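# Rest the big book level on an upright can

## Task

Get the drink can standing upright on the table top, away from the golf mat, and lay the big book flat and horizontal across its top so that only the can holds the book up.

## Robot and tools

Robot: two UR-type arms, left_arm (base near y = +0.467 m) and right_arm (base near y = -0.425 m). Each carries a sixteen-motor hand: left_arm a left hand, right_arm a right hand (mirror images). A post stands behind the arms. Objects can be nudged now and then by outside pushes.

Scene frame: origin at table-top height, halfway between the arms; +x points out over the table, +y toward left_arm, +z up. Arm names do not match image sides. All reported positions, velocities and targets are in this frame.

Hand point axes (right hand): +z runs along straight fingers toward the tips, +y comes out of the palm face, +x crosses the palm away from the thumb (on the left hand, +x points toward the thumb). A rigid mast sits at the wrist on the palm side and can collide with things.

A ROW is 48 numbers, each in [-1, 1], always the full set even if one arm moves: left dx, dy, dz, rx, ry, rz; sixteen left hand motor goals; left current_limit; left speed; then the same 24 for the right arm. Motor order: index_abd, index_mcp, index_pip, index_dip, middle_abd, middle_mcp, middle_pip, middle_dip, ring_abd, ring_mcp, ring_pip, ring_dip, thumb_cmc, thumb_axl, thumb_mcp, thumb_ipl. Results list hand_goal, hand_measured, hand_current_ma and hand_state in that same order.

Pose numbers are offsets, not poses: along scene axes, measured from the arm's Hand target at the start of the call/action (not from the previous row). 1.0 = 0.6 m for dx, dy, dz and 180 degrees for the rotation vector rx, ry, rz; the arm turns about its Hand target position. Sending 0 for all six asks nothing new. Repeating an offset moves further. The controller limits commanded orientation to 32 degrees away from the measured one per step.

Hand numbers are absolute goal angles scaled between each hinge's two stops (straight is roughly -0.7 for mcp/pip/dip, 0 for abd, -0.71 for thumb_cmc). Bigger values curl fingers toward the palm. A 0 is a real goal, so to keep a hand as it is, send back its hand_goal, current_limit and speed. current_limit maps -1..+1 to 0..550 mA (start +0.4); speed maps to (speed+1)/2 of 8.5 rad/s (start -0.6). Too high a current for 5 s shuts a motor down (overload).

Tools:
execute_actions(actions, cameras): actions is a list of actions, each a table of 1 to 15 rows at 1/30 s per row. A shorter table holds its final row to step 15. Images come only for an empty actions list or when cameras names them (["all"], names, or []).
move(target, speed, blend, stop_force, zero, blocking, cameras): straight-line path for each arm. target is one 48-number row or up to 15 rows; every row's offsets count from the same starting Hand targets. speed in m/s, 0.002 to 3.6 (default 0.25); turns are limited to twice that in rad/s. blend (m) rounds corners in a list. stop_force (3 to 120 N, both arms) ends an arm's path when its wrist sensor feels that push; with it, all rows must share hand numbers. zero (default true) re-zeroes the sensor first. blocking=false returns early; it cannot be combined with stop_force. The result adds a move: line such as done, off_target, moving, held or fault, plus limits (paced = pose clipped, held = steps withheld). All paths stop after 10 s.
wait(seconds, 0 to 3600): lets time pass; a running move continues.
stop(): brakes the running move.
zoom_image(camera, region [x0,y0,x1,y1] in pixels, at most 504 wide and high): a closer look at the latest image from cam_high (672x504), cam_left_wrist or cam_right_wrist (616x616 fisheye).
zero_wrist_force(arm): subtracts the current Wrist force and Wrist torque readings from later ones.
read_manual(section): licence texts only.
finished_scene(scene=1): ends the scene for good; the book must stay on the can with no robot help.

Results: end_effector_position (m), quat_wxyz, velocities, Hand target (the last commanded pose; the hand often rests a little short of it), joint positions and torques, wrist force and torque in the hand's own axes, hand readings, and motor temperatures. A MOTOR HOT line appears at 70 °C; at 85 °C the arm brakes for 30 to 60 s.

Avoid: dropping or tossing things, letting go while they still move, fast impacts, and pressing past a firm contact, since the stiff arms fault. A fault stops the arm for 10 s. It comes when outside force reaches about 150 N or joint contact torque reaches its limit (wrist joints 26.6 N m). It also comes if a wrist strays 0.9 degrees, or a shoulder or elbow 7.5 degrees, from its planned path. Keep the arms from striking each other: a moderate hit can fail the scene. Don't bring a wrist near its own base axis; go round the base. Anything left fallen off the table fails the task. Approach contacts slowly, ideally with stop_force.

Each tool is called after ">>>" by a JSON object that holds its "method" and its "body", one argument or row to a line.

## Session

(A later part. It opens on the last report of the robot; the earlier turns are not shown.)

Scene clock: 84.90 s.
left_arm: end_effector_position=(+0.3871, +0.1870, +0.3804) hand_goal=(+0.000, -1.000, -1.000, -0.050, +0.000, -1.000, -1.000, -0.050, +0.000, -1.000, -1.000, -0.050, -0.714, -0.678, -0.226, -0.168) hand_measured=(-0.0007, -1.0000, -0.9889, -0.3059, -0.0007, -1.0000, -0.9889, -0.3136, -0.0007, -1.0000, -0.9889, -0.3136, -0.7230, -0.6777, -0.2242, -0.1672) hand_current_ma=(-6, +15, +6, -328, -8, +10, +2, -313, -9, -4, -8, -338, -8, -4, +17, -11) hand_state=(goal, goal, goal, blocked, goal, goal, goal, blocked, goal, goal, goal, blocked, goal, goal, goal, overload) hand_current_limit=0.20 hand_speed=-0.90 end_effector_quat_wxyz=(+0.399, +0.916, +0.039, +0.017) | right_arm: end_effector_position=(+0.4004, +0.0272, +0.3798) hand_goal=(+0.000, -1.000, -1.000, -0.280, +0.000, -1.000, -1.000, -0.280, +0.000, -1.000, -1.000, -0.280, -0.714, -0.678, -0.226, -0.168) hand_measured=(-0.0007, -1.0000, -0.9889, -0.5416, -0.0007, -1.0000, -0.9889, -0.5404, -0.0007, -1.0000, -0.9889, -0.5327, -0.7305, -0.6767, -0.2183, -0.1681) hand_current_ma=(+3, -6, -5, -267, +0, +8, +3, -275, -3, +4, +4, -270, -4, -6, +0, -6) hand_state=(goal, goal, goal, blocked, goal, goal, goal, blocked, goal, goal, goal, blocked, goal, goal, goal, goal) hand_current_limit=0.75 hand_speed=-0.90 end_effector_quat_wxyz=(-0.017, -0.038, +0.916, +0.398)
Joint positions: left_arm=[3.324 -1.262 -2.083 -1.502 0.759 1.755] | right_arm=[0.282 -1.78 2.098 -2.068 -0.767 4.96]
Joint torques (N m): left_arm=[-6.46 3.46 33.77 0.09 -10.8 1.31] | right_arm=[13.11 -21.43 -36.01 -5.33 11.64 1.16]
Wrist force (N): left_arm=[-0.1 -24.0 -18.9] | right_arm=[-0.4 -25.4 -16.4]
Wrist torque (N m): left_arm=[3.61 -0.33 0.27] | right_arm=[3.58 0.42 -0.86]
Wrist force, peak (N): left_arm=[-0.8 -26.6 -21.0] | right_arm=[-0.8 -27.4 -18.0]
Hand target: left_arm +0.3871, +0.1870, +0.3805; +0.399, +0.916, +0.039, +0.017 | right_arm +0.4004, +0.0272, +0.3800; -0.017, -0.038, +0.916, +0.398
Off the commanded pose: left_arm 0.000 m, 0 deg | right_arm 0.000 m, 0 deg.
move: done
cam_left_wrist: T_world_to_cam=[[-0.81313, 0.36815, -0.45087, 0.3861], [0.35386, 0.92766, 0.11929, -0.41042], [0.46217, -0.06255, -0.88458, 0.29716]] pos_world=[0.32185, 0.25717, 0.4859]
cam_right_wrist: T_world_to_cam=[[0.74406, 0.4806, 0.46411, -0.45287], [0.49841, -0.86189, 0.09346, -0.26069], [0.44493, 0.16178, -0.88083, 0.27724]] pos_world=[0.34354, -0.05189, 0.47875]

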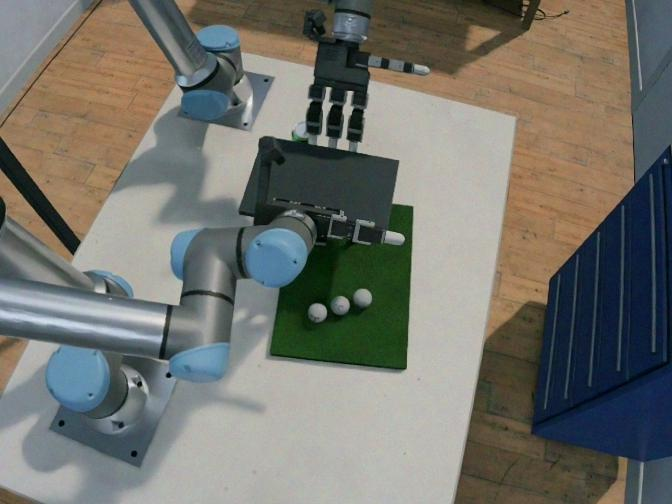

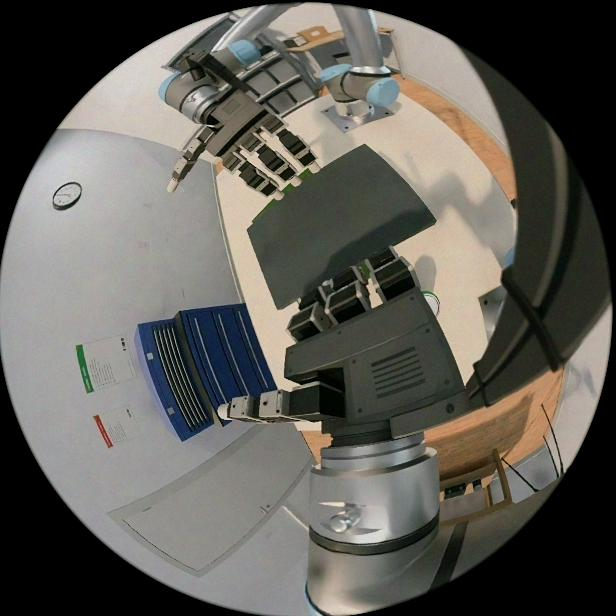

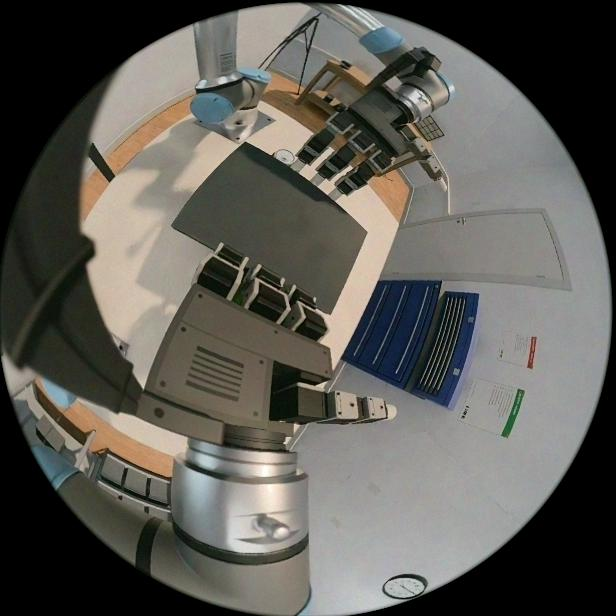

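>>> {"method": "move", "body": {
  "target": [-0.1783,0.3517,0,0,0,0, 0,-1,-1,-0.05, 0,-1,-1,-0.05, 0,-1,-1,-0.05, -0.714,-0.678,-0.226,-0.168, 0.2,-0.9, -0.1783,0.3517,0,0,0,0, 0,-1,-1,-0.28, 0,-1,-1,-0.28, 0,-1,-1,-0.28, -0.714,-0.678,-0.226,-0.168, 0.75,-0.9],
  "speed": 0.08,
  "cameras": ["all"]
}}

Scene clock: 93.23 s.
left_arm: end_effector_position=(+0.2802, +0.3980, +0.3805) hand_goal=(+0.000, -1.000, -1.000, -0.050, +0.000, -1.000, -1.000, -0.050, +0.000, -1.000, -1.000, -0.050, -0.714, -0.678, -0.226, -0.168) hand_measured=(-0.0109, -1.0000, -0.9747, -0.0562, -0.0109, -1.0000, -0.9735, -0.0549, -0.0124, -0.9995, -0.9735, -0.0562, -0.7230, -0.6777, -0.2232, -0.1672) hand_current_ma=(-12, +2, +5, +1, +7, +8, +20, +10, -8, -2, +12, +7, -13, +10, +2, -11) hand_state=(goal, goal, blocked, goal, goal, goal, blocked, goal, goal, goal, blocked, goal, goal, goal, goal, overload) hand_current_limit=0.20 hand_speed=-0.90 end_effector_quat_wxyz=(+0.399, +0.916, +0.039, +0.017) | right_arm: end_effector_position=(+0.2934, +0.2383, +0.3801) hand_goal=(+0.000, -1.000, -1.000, -0.280, +0.000, -1.000, -1.000, -0.280, +0.000, -1.000, -1.000, -0.280, -0.714, -0.678, -0.226, -0.168) hand_measured=(-0.0183, -0.9995, -0.9709, -0.2868, -0.0168, -0.9995, -0.9696, -0.2868, -0.0212, -0.9995, -0.9696, -0.2881, -0.7318, -0.6777, -0.2183, -0.1681) hand_current_ma=(-5, -4, +12, +6, -3, +4, +21, -7, -11, +4, +25, -8, -3, -4, +1, -9) hand_state=(goal, goal, blocked, goal, goal, goal, blocked, goal, blocked, goal, blocked, goal, goal, goal, goal, goal) hand_current_limit=0.75 hand_speed=-0.90 end_effector_quat_wxyz=(-0.017, -0.039, +0.916, +0.398)
Joint positions: left_arm=[4.086 -1.106 -2.045 -2.256 1.091 2.636] | right_arm=[0.841 -1.476 1.924 -2.638 -0.994 5.631]
Joint torques (N m): left_arm=[1.9 16.29 12.64 1.52 -2.08 -0.4] | right_arm=[-5.14 -25.3 -12.97 -2.4 2.42 -0.34]
Wrist force (N): left_arm=[-0.2 1.0 -0.2] | right_arm=[0.2 0.1 1.1]
Wrist torque (N m): left_arm=[-0.08 0.17 -0.31] | right_arm=[-0.12 -0.02 -0.17]
Wrist force, peak (N): left_arm=[5.0 -20.8 -26.9] | right_arm=[-15.5 -32.1 -22.8]
Hand target: left_arm +0.2801, +0.3980, +0.3805; +0.399, +0.916, +0.039, +0.017 | right_arm +0.2934, +0.2383, +0.3800; -0.017, -0.038, +0.916, +0.398
Off the commanded pose: left_arm 0.000 m, 0 deg | right_arm 0.000 m, 0 deg.
move: done
cam_left_wrist: T_world_to_cam=[[-0.81316, 0.36814, -0.45082, 0.22145], [0.35396, 0.92765, 0.11908, -0.56834], [0.46204, -0.06274, -0.88463, 0.35991]] pos_world=[0.21495, 0.46827, 0.4859]
cam_right_wrist: T_world_to_cam=[[0.74388, 0.48053, 0.46447, -0.47487], [0.49841, -0.86189, 0.09346, -0.02552], [0.44523, 0.16198, -0.88064, 0.29069]] pos_world=[0.23654, 0.15911, 0.47895]

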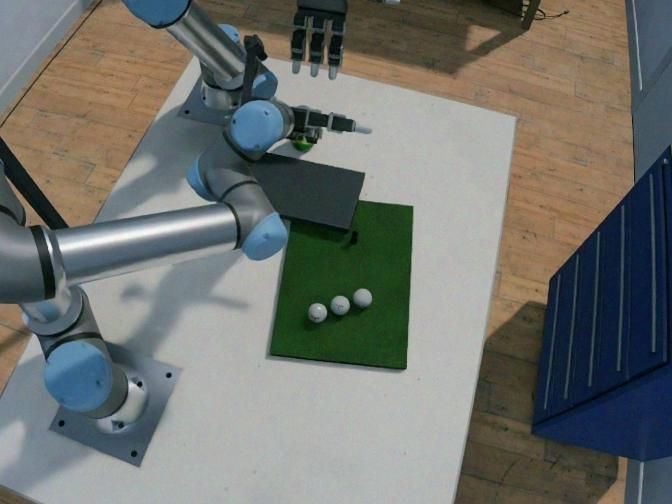

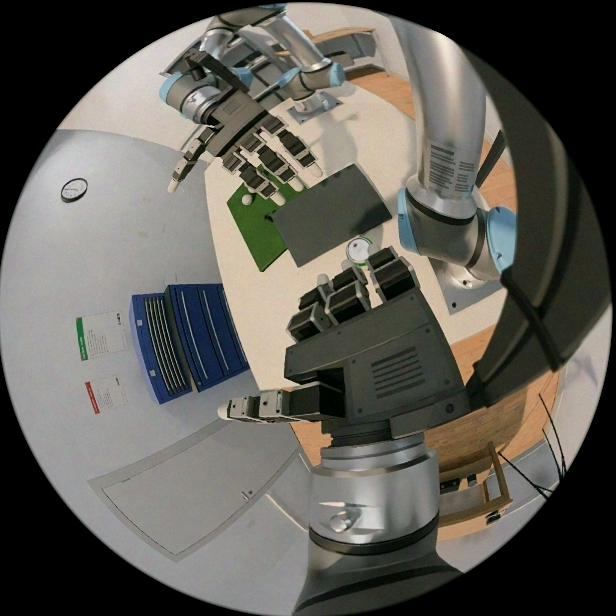

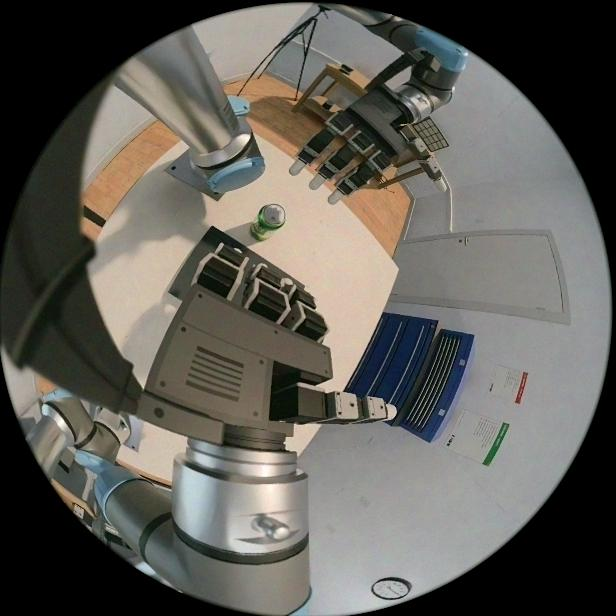

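>>> {"method": "zoom_image", "body": {
  "camera": "cam_high",
  "region": [230, 110, 430, 260]
}}

>>> {"method": "zoom_image", "body": {
  "camera": "cam_left_wrist",
  "region": [200, 130, 430, 330]
}}

>>> {"method": "zoom_image", "body": {
  "camera": "cam_right_wrist",
  "region": [140, 170, 340, 330]
}}

Scaled by 2.520 from the camera's image (finer frame: 960x720).

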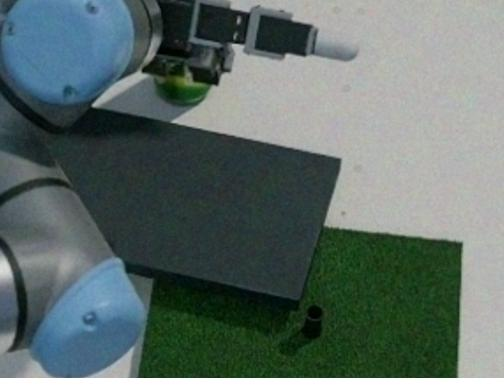

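Scaled by 2.191 from the camera's image (finer frame: 880x880).

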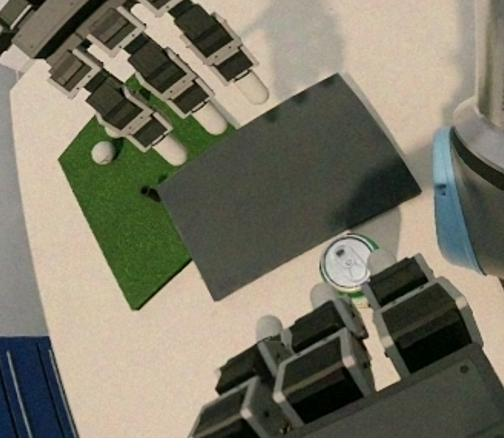

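Scaled by 2.520 from the camera's image (finer frame: 880x880).

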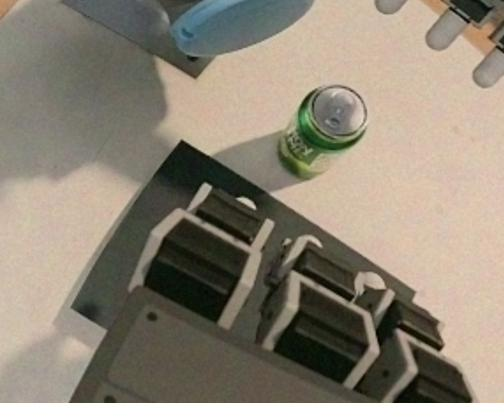

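>>> {"method": "move", "body": {
  "target": [-0.3,0.467,0.05,0,0,0, 0,-1,-1,-0.5, 0,-1,-1,-0.5, 0,-1,-1,-0.5, -0.714,-0.678,-0.226,-0.168, 0.2,-0.8, 0,0,0.02,0,0,0, 0,-1,-1,-0.5, 0,-1,-1,-0.5, 0,-1,-1,-0.5, -0.714,-0.678,-0.226,-0.168, 0.75,-0.8],
  "speed": 0.15,
  "cameras": ["all"]
}}

Scene clock: 116.30 s.
left_arm: end_effector_position=(+0.1001, +0.6781, +0.4105) hand_goal=(+0.000, -1.000, -1.000, -0.500, +0.000, -1.000, -1.000, -0.500, +0.000, -1.000, -1.000, -0.500, -0.714, -0.678, -0.226, -0.168) hand_measured=(-0.0124, -1.0000, -0.9747, -0.4970, -0.0124, -1.0000, -0.9735, -0.4983, -0.0109, -0.9995, -0.9747, -0.4983, -0.7230, -0.6777, -0.2232, -0.1681) hand_current_ma=(+4, +1, +10, -2, +3, +3, +13, +21, -9, -1, +8, -5, -5, +15, +2, -11) hand_state=(goal, goal, blocked, goal, goal, goal, blocked, goal, goal, goal, blocked, goal, goal, goal, goal, overload) hand_current_limit=0.20 hand_speed=-0.80 end_effector_quat_wxyz=(+0.399, +0.916, +0.039, +0.017) | right_arm: end_effector_position=(+0.2934, +0.2383, +0.3921) hand_goal=(+0.000, -1.000, -1.000, -0.500, +0.000, -1.000, -1.000, -0.500, +0.000, -1.000, -1.000, -0.500, -0.714, -0.678, -0.226, -0.168) hand_measured=(-0.0183, -0.9995, -0.9696, -0.4945, -0.0168, -0.9995, -0.9696, -0.4932, -0.0212, -0.9995, -0.9696, -0.4932, -0.7318, -0.6767, -0.2183, -0.1672) hand_current_ma=(-6, -6, +9, +11, -6, +9, +18, +4, -15, +3, +19, -5, -3, -2, -4, -6) hand_state=(goal, goal, blocked, goal, goal, goal, blocked, goal, blocked, goal, blocked, goal, goal, goal, goal, goal) hand_current_limit=0.75 hand_speed=-0.80 end_effector_quat_wxyz=(-0.017, -0.038, +0.916, +0.398)
Joint positions: left_arm=[4.793 -1.483 -1.679 -2.371 1.588 3.158] | right_arm=[0.841 -1.489 1.904 -2.606 -0.994 5.631]
Joint torques (N m): left_arm=[-0.37 19.04 23.45 0.3 -1.79 -1.48] | right_arm=[-11.16 -25.17 -26.15 -4.01 0.53 -0.29]
Wrist force (N): left_arm=[-0.2 1.0 0.1] | right_arm=[0.0 0.4 1.2]
Wrist torque (N m): left_arm=[-0.10 0.20 -0.30] | right_arm=[-0.09 0.00 -0.17]
Wrist force, peak (N): left_arm=[0.4 2.3 1.0] | right_arm=[0.4 0.1 1.3]
Hand target: left_arm +0.1001, +0.6782, +0.4105; +0.399, +0.916, +0.039, +0.017 | right_arm +0.2934, +0.2383, +0.3920; -0.017, -0.038, +0.916, +0.398
Off the commanded pose: left_arm 0.000 m, 0 deg | right_arm 0.000 m, 0 deg.
move: done
cam_left_wrist: T_world_to_cam=[[-0.8131, 0.36809, -0.45097, -0.01443], [0.35394, 0.92766, 0.11902, -0.7681], [0.46216, -0.06284, -0.88457, 0.48723]] pos_world=[0.03495, 0.74847, 0.5159]
cam_right_wrist: T_world_to_cam=[[0.7439, 0.48054, 0.46443, -0.48043], [0.49838, -0.8619, 0.09353, -0.02667], [0.44524, 0.16188, -0.88066, 0.30128]] pos_world=[0.23654, 0.15911, 0.49095]

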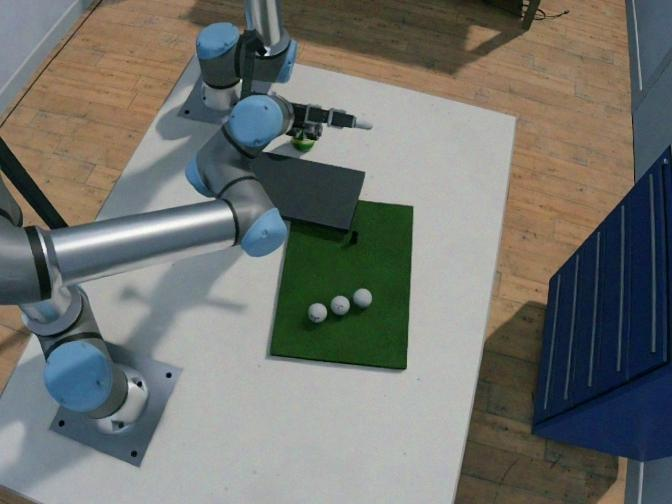

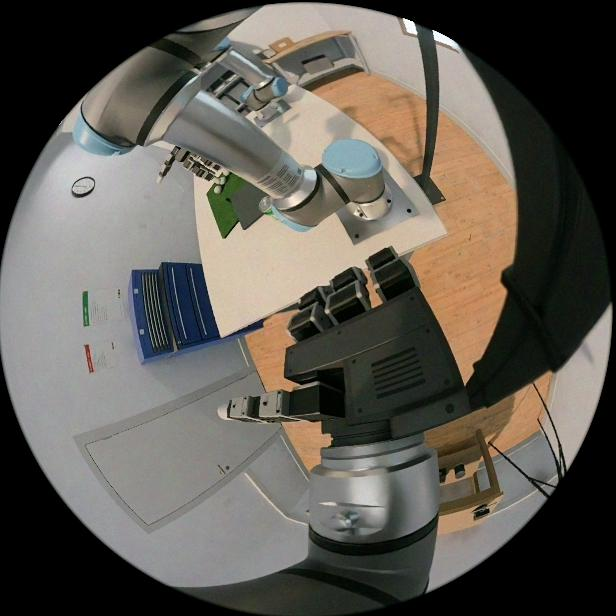

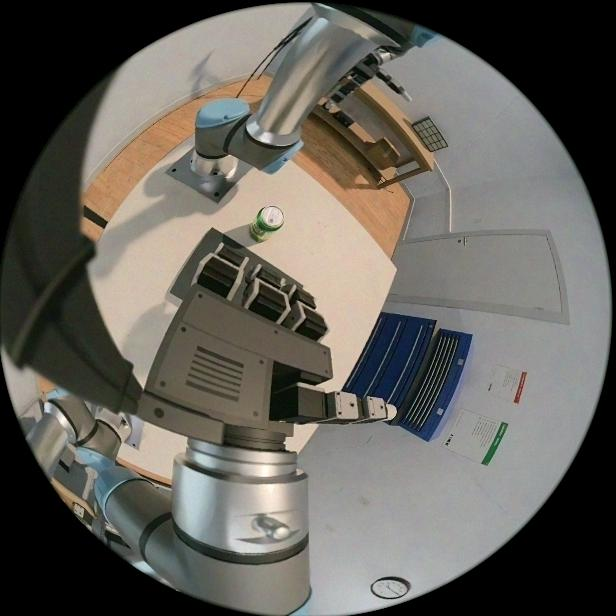

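>>> {"method": "move", "body": {
  "target": [0,0,0,0,0,0, 0,-1,-1,-0.5, 0,-1,-1,-0.5, 0,-1,-1,-0.5, -0.714,-0.678,-0.226,-0.168, 0.2,-0.8, -0.1382,0.1487,-0.03,0,0,-0.2778, 0,-1,-1,-0.5, 0,-1,-1,-0.5, 0,-1,-1,-0.5, -0.714,-0.678,-0.226,-0.168, 0.75,-0.8],
  "speed": 0.15,
  "cameras": ["all"]
}}

Scene clock: 120.53 s.
left_arm: end_effector_position=(+0.1001, +0.6782, +0.4105) hand_goal=(+0.000, -1.000, -1.000, -0.500, +0.000, -1.000, -1.000, -0.500, +0.000, -1.000, -1.000, -0.500, -0.714, -0.678, -0.226, -0.168) hand_measured=(-0.0109, -0.9995, -0.9747, -0.4970, -0.0109, -0.9995, -0.9735, -0.4983, -0.0109, -1.0000, -0.9735, -0.4970, -0.7217, -0.6767, -0.2242, -0.1672) hand_current_ma=(-14, +6, +5, -6, -6, +0, +9, +1, +1, +8, +1, -14, -12, +19, +21, -2) hand_state=(goal, goal, blocked, goal, goal, goal, blocked, goal, goal, goal, blocked, goal, goal, goal, goal, overload) hand_current_limit=0.20 hand_speed=-0.80 end_effector_quat_wxyz=(+0.399, +0.916, +0.039, +0.017) | right_arm: end_effector_position=(+0.2109, +0.3274, +0.3740) hand_goal=(+0.000, -1.000, -1.000, -0.500, +0.000, -1.000, -1.000, -0.500, +0.000, -1.000, -1.000, -0.500, -0.714, -0.678, -0.226, -0.168) hand_measured=(-0.0109, -1.0000, -0.9709, -0.4945, -0.0095, -1.0000, -0.9709, -0.4919, -0.0109, -0.9995, -0.9709, -0.4932, -0.7305, -0.6777, -0.2173, -0.1681) hand_current_ma=(+0, -3, +12, +13, -4, +5, +16, +1, -7, +3, +20, -1, -3, -3, +0, -10) hand_state=(goal, goal, blocked, goal, goal, goal, blocked, goal, goal, goal, blocked, goal, goal, goal, goal, goal) hand_current_limit=0.75 hand_speed=-0.80 end_effector_quat_wxyz=(+0.200, +0.180, +0.877, +0.399)
Joint positions: left_arm=[4.793 -1.483 -1.679 -2.371 1.588 3.158] | right_arm=[1.353 -1.215 1.74 -2.977 -1.903 6.285]
Joint torques (N m): left_arm=[2.05 4.73 31.35 1.5 2.12 1.2] | right_arm=[10.15 -29.96 -11.26 -4.11 -1.36 -1.44]
Wrist force (N): left_arm=[-0.2 1.4 0.1] | right_arm=[0.2 0.4 1.1]
Wrist torque (N m): left_arm=[-0.06 0.18 -0.30] | right_arm=[-0.11 -0.01 -0.29]
Wrist force, peak (N): left_arm=[-0.3 1.5 0.3] | right_arm=[1.0 0.3 1.3]
Hand target: left_arm +0.1001, +0.6782, +0.4105; +0.399, +0.916, +0.039, +0.017 | right_arm +0.2105, +0.3275, +0.3740; +0.153, +0.352, +0.847, +0.368
Off the commanded pose: left_arm 0.000 m, 0 deg | right_arm 0.000 m, 21 deg.
joint sent to its limit (right arm) — joint 6 (wrist 3), upper limit. The joint targets are off in orientation, not in position.
move: off_target (right_arm)
cam_left_wrist: T_world_to_cam=[[-0.81308, 0.36818, -0.45093, -0.01452], [0.35397, 0.92764, 0.11914, -0.76815], [0.46216, -0.06274, -0.88457, 0.48716]] pos_world=[0.03495, 0.74847, 0.5159]
cam_right_wrist: T_world_to_cam=[[0.75983, 0.00589, 0.6501, -0.37094], [-0.0786, -0.99179, 0.10085, 0.25449], [0.64535, -0.12773, -0.75313, 0.3126]] pos_world=[0.10011, 0.29451, 0.45091]

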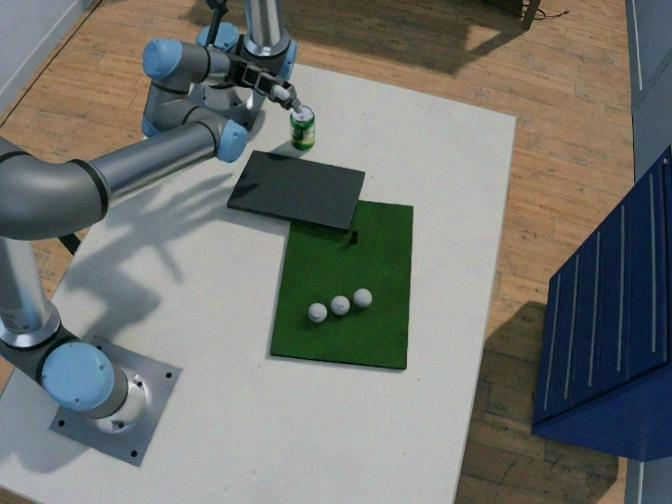

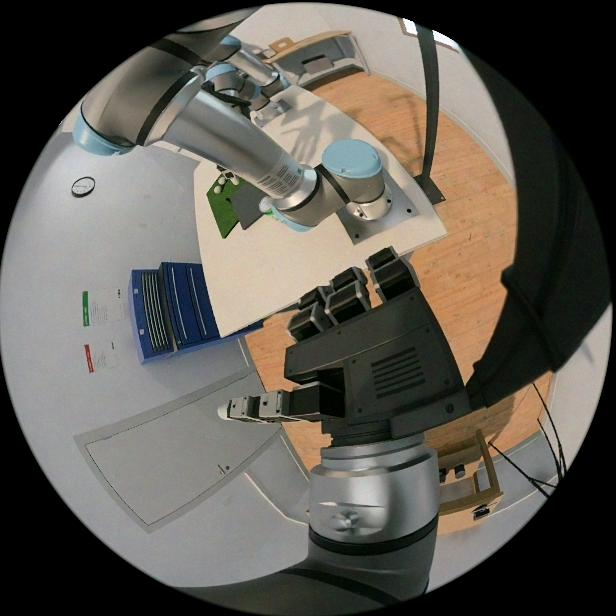

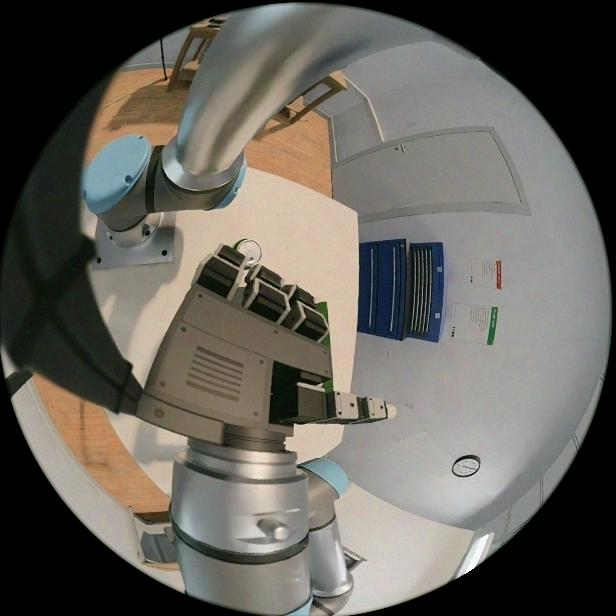

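>>> {"method": "move", "body": {
  "target": [0,0,0,0,0,0, 0,-1,-1,-0.5, 0,-1,-1,-0.5, 0,-1,-1,-0.5, -0.714,-0.678,-0.226,-0.168, 0.2,-0.8, 0.2825,-0.379,0.1267,0,0,0.2778, 0,-1,-1,-0.5, 0,-1,-1,-0.5, 0,-1,-1,-0.5, -0.714,-0.678,-0.226,-0.168, 0.75,-0.8],
  "speed": 0.25
}}

>>> {"method": "move", "body": {
  "target": [
    [0,0,0,0,0,0, 0,-1,-1,-0.5, 0,-1,-1,-0.5, 0,-1,-1,-0.5, -0.714,-0.678,-0.226,-0.168, 0.2,-0.8, 0,0,0,0.04,-0.4853,0.454, 0,-1,-1,-0.5, 0,-1,-1,-0.5, 0,-1,-1,-0.5, -0.714,-0.678,-0.226,-0.168, 0.75,-0.8],
    [0,0,0,0,0,0, 0,-1,-1,-0.5, 0,-1,-1,-0.5, 0,-1,-1,-0.5, -0.714,-0.678,-0.226,-0.168, 0.2,-0.8, 0,0,0,-0.04,0.4853,-0.454, 0,-1,-1,-0.5, 0,-1,-1,-0.5, 0,-1,-1,-0.5, -0.714,-0.678,-0.226,-0.168, 0.75,-0.8],
    [0,0,0,0,0,0, 0,-1,-1,-0.5, 0,-1,-1,-0.5, 0,-1,-1,-0.5, -0.714,-0.678,-0.226,-0.168, 0.2,-0.8, 0,0,0,0,0,0, 0,-1,-1,-0.5, 0,-1,-1,-0.5, 0,-1,-1,-0.5, -0.714,-0.678,-0.226,-0.168, 0.75,-0.8]
  ],
  "speed": 0.5,
  "blend": 0.1
}}

Scene clock: 125.17 s.
left_arm: end_effector_position=(+0.1001, +0.6782, +0.4105) hand_goal=(+0.000, -1.000, -1.000, -0.500, +0.000, -1.000, -1.000, -0.500, +0.000, -1.000, -1.000, -0.500, -0.714, -0.678, -0.226, -0.168) hand_measured=(-0.0109, -1.0000, -0.9735, -0.4970, -0.0109, -0.9995, -0.9735, -0.4983, -0.0109, -1.0000, -0.9722, -0.4970, -0.7230, -0.6777, -0.2242, -0.1672) hand_current_ma=(-2, +2, +20, -8, -12, +0, -4, +6, -8, +8, +9, -3, -12, -10, +16, -11) hand_state=(goal, goal, blocked, goal, goal, goal, blocked, goal, goal, goal, blocked, goal, goal, goal, goal, overload) hand_current_limit=0.20 hand_speed=-0.80 end_effector_quat_wxyz=(+0.399, +0.916, +0.039, +0.017) | right_arm: end_effector_position=(+0.3799, +0.1001, +0.4500) hand_goal=(+0.000, -1.000, -1.000, -0.500, +0.000, -1.000, -1.000, -0.500, +0.000, -1.000, -1.000, -0.500, -0.714, -0.678, -0.226, -0.168) hand_measured=(-0.0109, -1.0000, -0.9722, -0.4932, -0.0095, -0.9995, -0.9709, -0.4907, -0.0095, -0.9995, -0.9709, -0.4919, -0.7318, -0.6788, -0.2183, -0.1672) hand_current_ma=(-2, -4, +11, +11, -3, +5, +17, -1, -10, +5, +26, -4, -7, -4, +1, -8) hand_state=(goal, goal, blocked, goal, goal, goal, blocked, goal, goal, goal, blocked, goal, goal, goal, goal, goal) hand_current_limit=0.75 hand_speed=-0.80 end_effector_quat_wxyz=(-0.017, -0.038, +0.916, +0.398) end_effector_velocity=(+0.000, +0.000, -0.001) end_effector_angular_velocity=(-0.002, +0.002, +0.002)
Joint positions: left_arm=[4.793 -1.483 -1.679 -2.371 1.588 3.158] | right_arm=[0.472 -1.724 1.914 -2.122 -0.818 5.218]
Joint velocities: left_arm=[within noise] | right_arm=[-0.002 0.001 -0.001 0.006 0.001 -0.005]
Joint torques (N m): left_arm=[2.57 4.41 31.56 1.38 2.21 1.23] | right_arm=[-11.74 -21.82 -22.21 -1.88 3.15 -1.4]
Wrist force (N): left_arm=[-0.1 1.1 0.0] | right_arm=[0.2 0.4 1.1]
Wrist torque (N m): left_arm=[-0.09 0.18 -0.29] | right_arm=[-0.10 -0.01 -0.21]
Wrist force, peak (N): left_arm=[-0.1 1.6 0.1] | right_arm=[2.3 1.0 1.8]
Hand target: left_arm +0.1001, +0.6782, +0.4105; +0.399, +0.916, +0.039, +0.017 | right_arm +0.3800, +0.1001, +0.4500; -0.017, -0.038, +0.916, +0.398
Off the commanded pose: left_arm 0.000 m, 0 deg | right_arm 0.000 m, 0 deg.
move: done

Scene clock: 132.03 s.
left_arm: end_effector_position=(+0.1001, +0.6782, +0.4105) hand_goal=(+0.000, -1.000, -1.000, -0.500, +0.000, -1.000, -1.000, -0.500, +0.000, -1.000, -1.000, -0.500, -0.714, -0.678, -0.226, -0.168) hand_measured=(-0.0124, -0.9995, -0.9735, -0.4983, -0.0124, -1.0000, -0.9747, -0.4983, -0.0109, -1.0000, -0.9735, -0.4983, -0.7230, -0.6767, -0.2242, -0.1672) hand_current_ma=(-9, +7, +18, -7, +4, +0, +13, +15, -5, -4, +6, +6, +4, -5, +0, -1) hand_state=(goal, goal, blocked, goal, goal, goal, blocked, goal, goal, goal, blocked, goal, goal, goal, goal, overload) hand_current_limit=0.20 hand_speed=-0.80 end_effector_quat_wxyz=(+0.399, +0.916, +0.039, +0.017) | right_arm: end_effector_position=(+0.3801, +0.1001, +0.4501) hand_goal=(+0.000, -1.000, -1.000, -0.500, +0.000, -1.000, -1.000, -0.500, +0.000, -1.000, -1.000, -0.500, -0.714, -0.678, -0.226, -0.168) hand_measured=(-0.0109, -0.9983, -0.9722, -0.4945, -0.0095, -0.9995, -0.9709, -0.4919, -0.0109, -0.9995, -0.9722, -0.4932, -0.7280, -0.6767, -0.2173, -0.1681) hand_current_ma=(-2, -7, +11, +8, +0, +5, +16, +3, -11, +5, +20, +0, +0, -10, +0, -8) hand_state=(goal, goal, blocked, goal, goal, goal, blocked, goal, goal, goal, blocked, goal, goal, goal, goal, goal) hand_current_limit=0.75 hand_speed=-0.80 end_effector_quat_wxyz=(-0.017, -0.038, +0.916, +0.398) end_effector_velocity=(-0.001, +0.000, -0.001) end_effector_angular_velocity=(-0.001, -0.004, +0.004)
Joint positions: left_arm=[4.793 -1.483 -1.679 -2.371 1.588 3.158] | right_arm=[0.472 -1.724 1.914 -2.122 -0.818 -1.065]
Joint velocities: left_arm=[within noise] | right_arm=[0.001 0 0.001 0 -0.001 -0.006]
Joint torques (N m): left_arm=[2.5 4.71 31.11 1.46 2.21 1.17] | right_arm=[10.55 -21.58 -13.75 -4.46 -0.07 -1.6]
Wrist force (N): left_arm=[0.0 1.1 0.0] | right_arm=[0.3 -0.6 1.2]
Wrist torque (N m): left_arm=[-0.09 0.17 -0.29] | right_arm=[-0.28 -0.04 -0.27]
Wrist force, peak (N): left_arm=[-0.1 1.5 0.1] | right_arm=[0.3 -1.2 1.3]
Hand target: left_arm +0.1001, +0.6782, +0.4105; +0.399, +0.916, +0.039, +0.017 | right_arm +0.3800, +0.1001, +0.4500; -0.017, -0.038, +0.916, +0.398
Off the commanded pose: left_arm 0.000 m, 0 deg | right_arm 0.000 m, 0 deg.
move: done

>>> {"method": "move", "body": {
  "target": [0,0,0,0,0,0, 0,-1,-1,-0.5, 0,-1,-1,-0.5, 0,-1,-1,-0.5, -0.714,-0.678,-0.226,-0.168, 0.2,-0.8, -0.2825,0.379,-0.1267,0,0,-0.2778, 0,-1,-1,-0.5, 0,-1,-1,-0.5, 0,-1,-1,-0.5, -0.714,-0.678,-0.226,-0.168, 0.75,-0.8],
  "speed": 0.25,
  "cameras": ["all"]
}}

>>> {"method": "zoom_image", "body": {
  "camera": "cam_right_wrist",
  "region": [180, 180, 340, 340]
}}

>>> {"method": "zoom_image", "body": {
  "camera": "cam_high",
  "region": [220, 80, 400, 260]
}}

Scene clock: 135.00 s.
left_arm: end_effector_position=(+0.1001, +0.6782, +0.4105) hand_goal=(+0.000, -1.000, -1.000, -0.500, +0.000, -1.000, -1.000, -0.500, +0.000, -1.000, -1.000, -0.500, -0.714, -0.678, -0.226, -0.168) hand_measured=(-0.0124, -0.9995, -0.9735, -0.4970, -0.0124, -1.0000, -0.9735, -0.4983, -0.0109, -1.0000, -0.9735, -0.4983, -0.7217, -0.6767, -0.2232, -0.1672) hand_current_ma=(-16, +2, +20, -6, -5, +9, +3, +10, -12, -8, -2, +0, -17, +5, +1, +0) hand_state=(goal, goal, blocked, goal, goal, goal, blocked, goal, goal, goal, blocked, goal, goal, goal, goal, overload) hand_current_limit=0.20 hand_speed=-0.80 end_effector_quat_wxyz=(+0.399, +0.916, +0.039, +0.017) | right_arm: end_effector_position=(+0.2105, +0.3274, +0.3739) hand_goal=(+0.000, -1.000, -1.000, -0.500, +0.000, -1.000, -1.000, -0.500, +0.000, -1.000, -1.000, -0.500, -0.714, -0.678, -0.226, -0.168) hand_measured=(-0.0051, -0.9995, -0.9722, -0.4945, -0.0036, -0.9995, -0.9709, -0.4919, -0.0036, -1.0000, -0.9722, -0.4919, -0.7293, -0.6767, -0.2183, -0.1681) hand_current_ma=(+2, -3, +11, +12, -1, +12, +19, +6, -6, +6, +20, -1, -4, -3, +0, -8) hand_state=(goal, goal, blocked, goal, goal, goal, blocked, goal, goal, goal, blocked, goal, goal, goal, goal, goal) hand_current_limit=0.75 hand_speed=-0.80 end_effector_quat_wxyz=(+0.153, +0.352, +0.847, +0.368)
Joint positions: left_arm=[4.793 -1.483 -1.679 -2.371 1.588 3.158] | right_arm=[1.42 -1.185 1.59 -2.696 -2.003 0.446]
Joint torques (N m): left_arm=[2.53 5.03 30.36 1.49 2 1.19] | right_arm=[8.27 -30.45 -35.59 -2.72 -1.83 1.6]
Wrist force (N): left_arm=[-0.3 1.3 0.0] | right_arm=[0.3 -0.4 1.1]
Wrist torque (N m): left_arm=[-0.06 0.20 -0.31] | right_arm=[-0.23 -0.02 -0.22]
Wrist force, peak (N): left_arm=[0.1 1.5 0.2] | right_arm=[2.1 -0.6 1.5]
Hand target: left_arm +0.1001, +0.6782, +0.4105; +0.399, +0.916, +0.039, +0.017 | right_arm +0.2105, +0.3275, +0.3740; +0.153, +0.352, +0.847, +0.368
Off the commanded pose: left_arm 0.000 m, 0 deg | right_arm 0.000 m, 0 deg.
move: done
cam_left_wrist: T_world_to_cam=[[-0.81308, 0.36818, -0.45093, -0.01452], [0.35397, 0.92764, 0.11914, -0.76815], [0.46216, -0.06274, -0.88457, 0.48716]] pos_world=[0.03495, 0.74847, 0.5159]
cam_right_wrist: T_world_to_cam=[[0.84635, -0.26096, 0.46431, -0.23194], [-0.33989, -0.9358, 0.09359, 0.29387], [0.41008, -0.23703, -0.88071, 0.44573]] pos_world=[0.1134, 0.32013, 0.47275]

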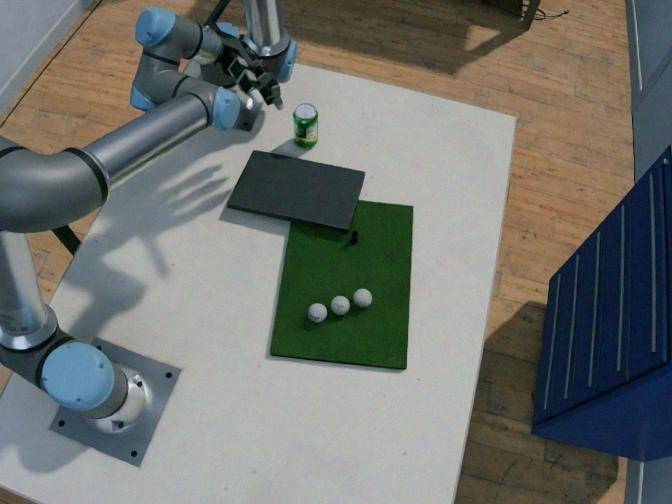

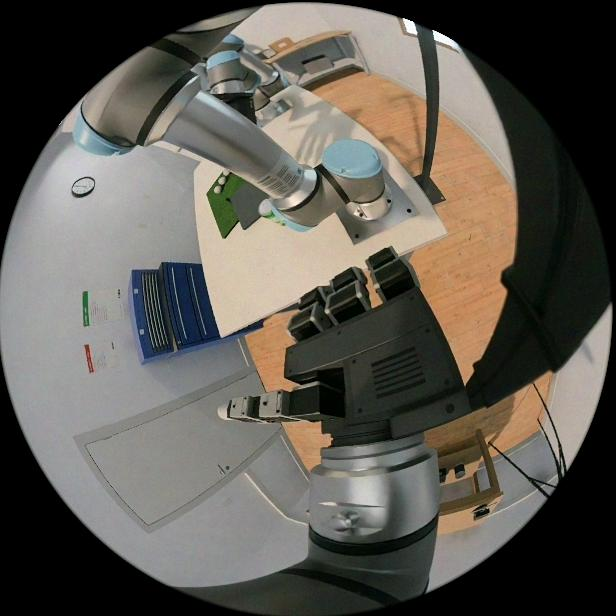

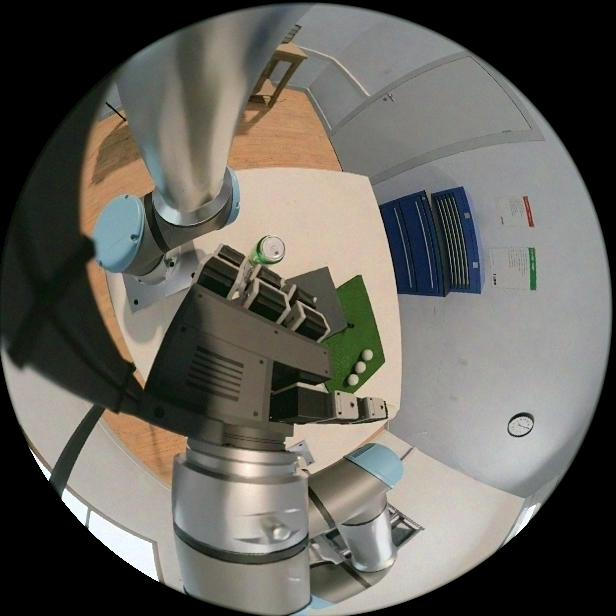

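Scaled by 3.150 from the camera's image (finer frame: 880x880).

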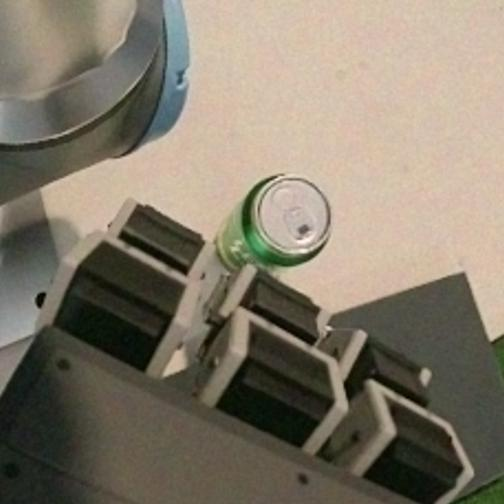

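Scaled by 2.800 from the camera's image (finer frame: 960x720).

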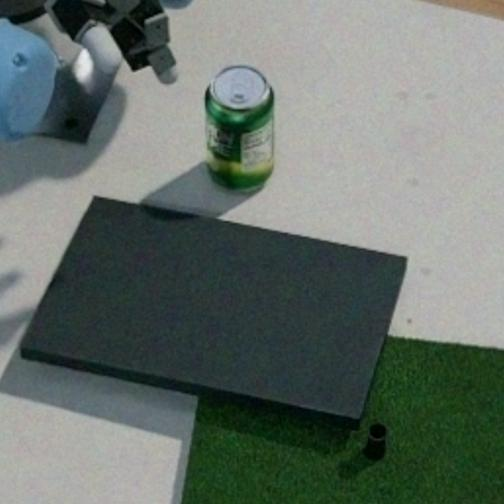

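>>> {"method": "move", "body": {
  "target": [0,0,0,0,0,0, 0,-1,-1,-0.5, 0,-1,-1,-0.5, 0,-1,-1,-0.5, -0.714,-0.678,-0.226,-0.168, 0.2,-0.8, 0.0032,0.0135,-0.27,0,0,0, 0,-1,-1,-0.5, 0,-1,-1,-0.5, 0,-1,-1,-0.5, -0.714,-0.678,-0.226,-0.168, 0.75,-0.8],
  "speed": 0.06,
  "stop_force": 8,
  "cameras": ["cam_high","cam_right_wrist"]
}}

>>> {"method": "zoom_image", "body": {
  "camera": "cam_high",
  "region": [220, 80, 400, 260]
}}

>>> {"method": "zoom_image", "body": {
  "camera": "cam_right_wrist",
  "region": [180, 150, 340, 310]
}}

Scene clock: 141.27 s.
left_arm: end_effector_position=(+0.1001, +0.6782, +0.4105) hand_goal=(+0.000, -1.000, -1.000, -0.500, +0.000, -1.000, -1.000, -0.500, +0.000, -1.000, -1.000, -0.500, -0.714, -0.678, -0.226, -0.168) hand_measured=(-0.0095, -0.9995, -0.9747, -0.4970, -0.0109, -0.9995, -0.9747, -0.4970, -0.0109, -1.0000, -0.9735, -0.4970, -0.7217, -0.6767, -0.2252, -0.1672) hand_current_ma=(-20, +7, +12, -5, +6, +0, +6, +13, -8, -5, +12, -3, -13, +2, +11, -3) hand_state=(goal, goal, blocked, goal, goal, goal, blocked, goal, goal, goal, blocked, goal, goal, goal, goal, overload) hand_current_limit=0.20 hand_speed=-0.80 end_effector_quat_wxyz=(+0.399, +0.916, +0.039, +0.017) | right_arm: end_effector_position=(+0.2124, +0.3356, +0.2120) hand_goal=(+0.000, -1.000, -1.000, -0.500, +0.000, -1.000, -1.000, -0.500, +0.000, -1.000, -1.000, -0.500, -0.714, -0.678, -0.226, -0.168) hand_measured=(-0.0036, -0.9995, -0.9709, -0.4945, -0.0036, -1.0000, -0.9709, -0.4919, -0.0036, -0.9995, -0.9709, -0.4932, -0.7305, -0.6777, -0.2193, -0.1672) hand_current_ma=(+2, -4, +9, +16, +1, +8, +20, +5, -3, +5, +23, +0, -3, -5, +3, -6) hand_state=(goal, goal, blocked, goal, goal, goal, blocked, goal, goal, goal, blocked, goal, goal, goal, goal, goal) hand_current_limit=0.75 hand_speed=-0.80 end_effector_quat_wxyz=(+0.153, +0.352, +0.847, +0.368)
Joint positions: left_arm=[4.793 -1.483 -1.679 -2.371 1.588 3.158] | right_arm=[1.42 -0.958 1.718 -3.051 -2.003 0.446]
Joint torques (N m): left_arm=[2.22 4.68 30.19 1.34 2.15 1.23] | right_arm=[-10.03 -43.48 -31.8 -3.94 0.34 -0.67]
Wrist force (N): left_arm=[0.0 1.2 0.0] | right_arm=[0.2 -0.4 1.1]
Wrist torque (N m): left_arm=[-0.07 0.17 -0.29] | right_arm=[-0.22 -0.01 -0.18]
Wrist force, peak (N): left_arm=[0.0 1.6 0.1] | right_arm=[0.1 -1.1 1.4]
Hand target: left_arm +0.1001, +0.6782, +0.4105; +0.399, +0.916, +0.039, +0.017 | right_arm +0.2124, +0.3356, +0.2120; +0.153, +0.352, +0.847, +0.368
Off the commanded pose: left_arm 0.000 m, 0 deg | right_arm 0.000 m, 0 deg.
move: done
cam_right_wrist: T_world_to_cam=[[0.84631, -0.26109, 0.46433, -0.15611], [-0.34, -0.93576, 0.09353, 0.31733], [0.41008, -0.23703, -0.88071, 0.30435]] pos_world=[0.1152, 0.32833, 0.31085]

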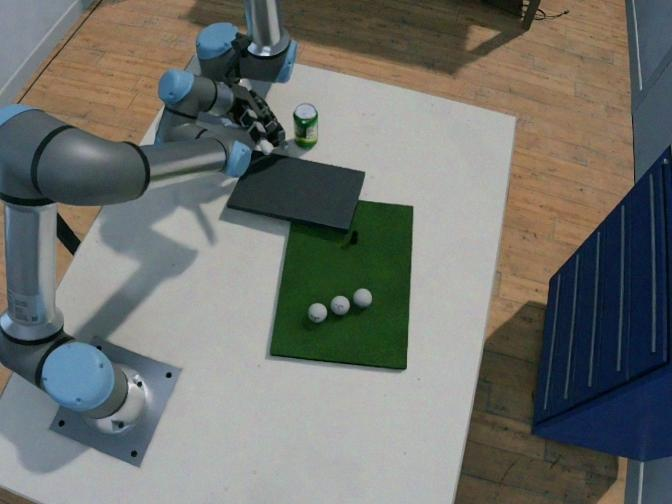

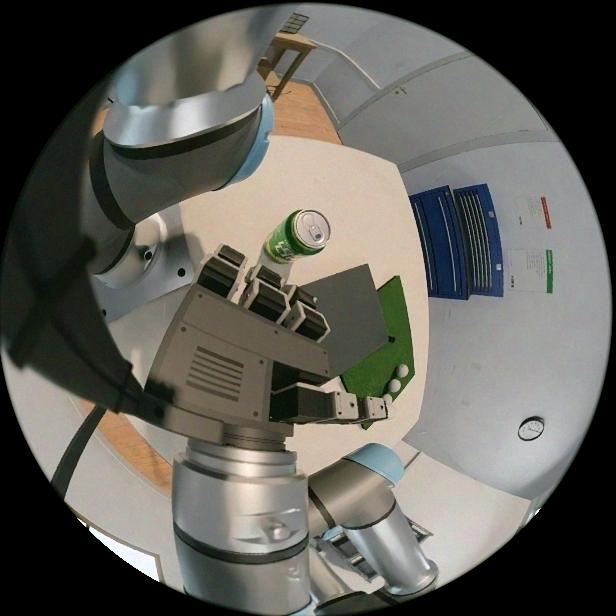

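Scaled by 2.800 from the camera's image (finer frame: 960x720).

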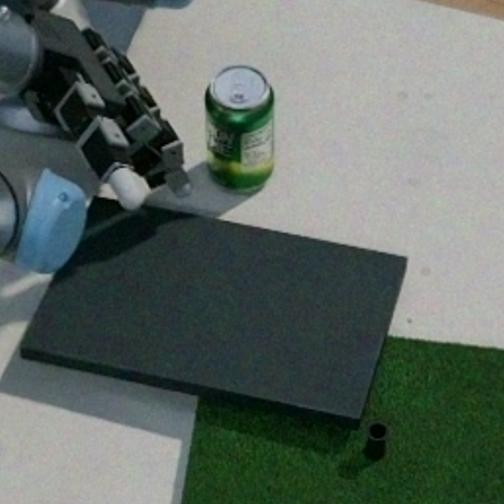

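Scaled by 3.150 from the camera's image (finer frame: 880x880).

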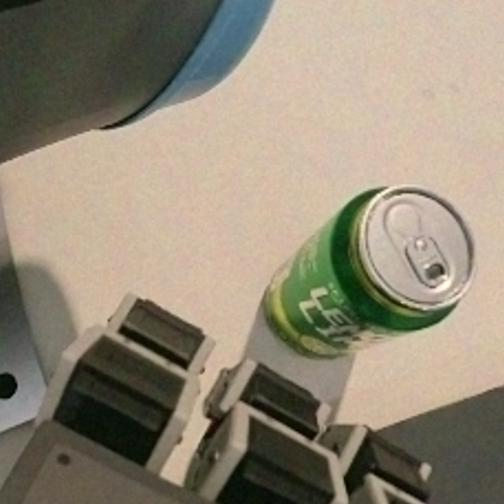

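>>> {"method": "move", "body": {
  "target": [
    [0,0,0,0,0,0, 0,-1,-1,-0.5, 0,-1,-1,-0.5, 0,-1,-1,-0.5, -0.714,-0.678,-0.226,-0.168, 0.2,-0.8, 0.0589,0.0589,0,0,0,0, 0,-1,-1,-0.5, 0,-1,-1,-0.5, 0,-1,-1,-0.5, -0.714,-0.678,-0.226,-0.168, 0.75,-0.8]
  ],
  "speed": 0.02,
  "cameras": ["cam_high","cam_right_wrist"]
}}

>>> {"method": "zoom_image", "body": {
  "camera": "cam_high",
  "region": [250, 80, 370, 200]
}}

>>> {"method": "zoom_image", "body": {
  "camera": "cam_right_wrist",
  "region": [180, 150, 340, 310]
}}

Scene clock: 145.70 s.
left_arm: end_effector_position=(+0.1001, +0.6782, +0.4105) hand_goal=(+0.000, -1.000, -1.000, -0.500, +0.000, -1.000, -1.000, -0.500, +0.000, -1.000, -1.000, -0.500, -0.714, -0.678, -0.226, -0.168) hand_measured=(-0.0124, -0.9995, -0.9735, -0.4970, -0.0124, -0.9995, -0.9735, -0.4996, -0.0124, -1.0000, -0.9735, -0.4970, -0.7217, -0.6777, -0.2242, -0.1681) hand_current_ma=(-10, +10, +26, +9, +4, -2, +9, +4, -9, +0, +3, -3, -12, +8, -10, +17) hand_state=(goal, goal, blocked, goal, goal, goal, blocked, goal, goal, goal, blocked, goal, goal, goal, goal, overload) hand_current_limit=0.20 hand_speed=-0.80 end_effector_quat_wxyz=(+0.399, +0.916, +0.039, +0.017) | right_arm: end_effector_position=(+0.2479, +0.3710, +0.2120) hand_goal=(+0.000, -1.000, -1.000, -0.500, +0.000, -1.000, -1.000, -0.500, +0.000, -1.000, -1.000, -0.500, -0.714, -0.678, -0.226, -0.168) hand_measured=(-0.0036, -0.9995, -0.9722, -0.5009, -0.0036, -0.9995, -0.9747, -0.5034, -0.0051, -0.9995, -0.9722, -0.4932, -0.7305, -0.6767, -0.2183, -0.1672) hand_current_ma=(+2, -10, +12, +6, -1, +10, +15, -1, -1, +5, +22, -3, -6, -5, +7, -12) hand_state=(goal, goal, blocked, goal, goal, goal, blocked, goal, goal, goal, blocked, goal, goal, goal, goal, goal) hand_current_limit=0.75 hand_speed=-0.80 end_effector_quat_wxyz=(+0.153, +0.352, +0.847, +0.368)
Joint positions: left_arm=[4.793 -1.483 -1.679 -2.371 1.588 3.158] | right_arm=[1.375 -0.892 1.597 -3.011 -1.973 0.409]
Joint torques (N m): left_arm=[2.4 4.17 29.58 1.33 2.09 1.15] | right_arm=[3.97 -50.76 -8.96 -3.8 -0.44 0.52]
Wrist force (N): left_arm=[0.0 1.3 0.0] | right_arm=[0.3 -0.5 0.4]
Wrist torque (N m): left_arm=[-0.06 0.18 -0.29] | right_arm=[-0.13 -0.01 -0.18]
Wrist force, peak (N): left_arm=[-0.2 1.5 0.1] | right_arm=[0.2 -0.4 1.4]
Hand target: left_arm +0.1001, +0.6782, +0.4105; +0.399, +0.916, +0.039, +0.017 | right_arm +0.2477, +0.3709, +0.2120; +0.153, +0.352, +0.847, +0.368
Off the commanded pose: left_arm 0.000 m, 0 deg | right_arm 0.000 m, 0 deg.
move: done
cam_right_wrist: T_world_to_cam=[[0.84631, -0.26109, 0.46433, -0.17691], [-0.34, -0.93576, 0.09353, 0.36253], [0.41008, -0.23703, -0.88071, 0.29818]] pos_world=[0.1507, 0.36373, 0.31085]

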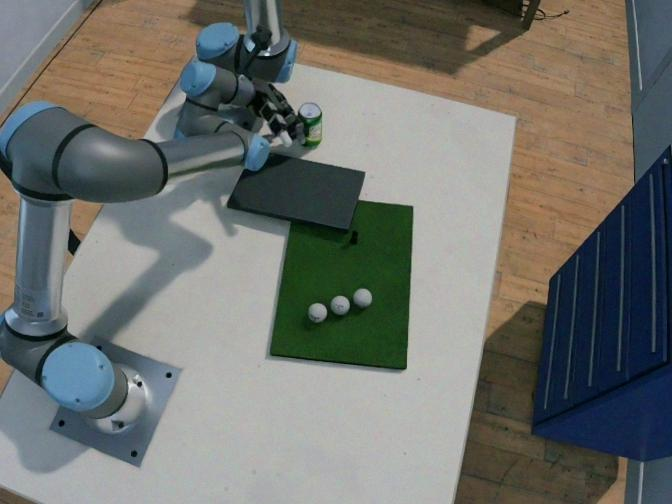

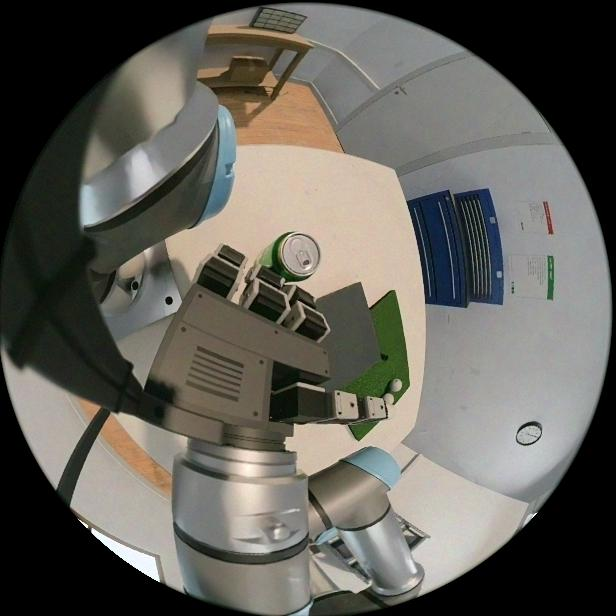

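Scaled by 4.200 from the camera's image (finer frame: 960x720).

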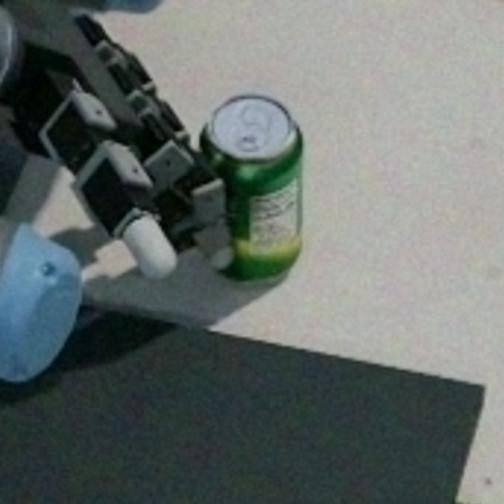

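Scaled by 3.150 from the camera's image (finer frame: 880x880).

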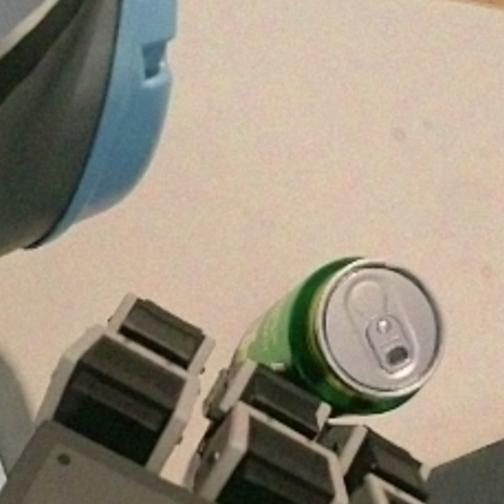

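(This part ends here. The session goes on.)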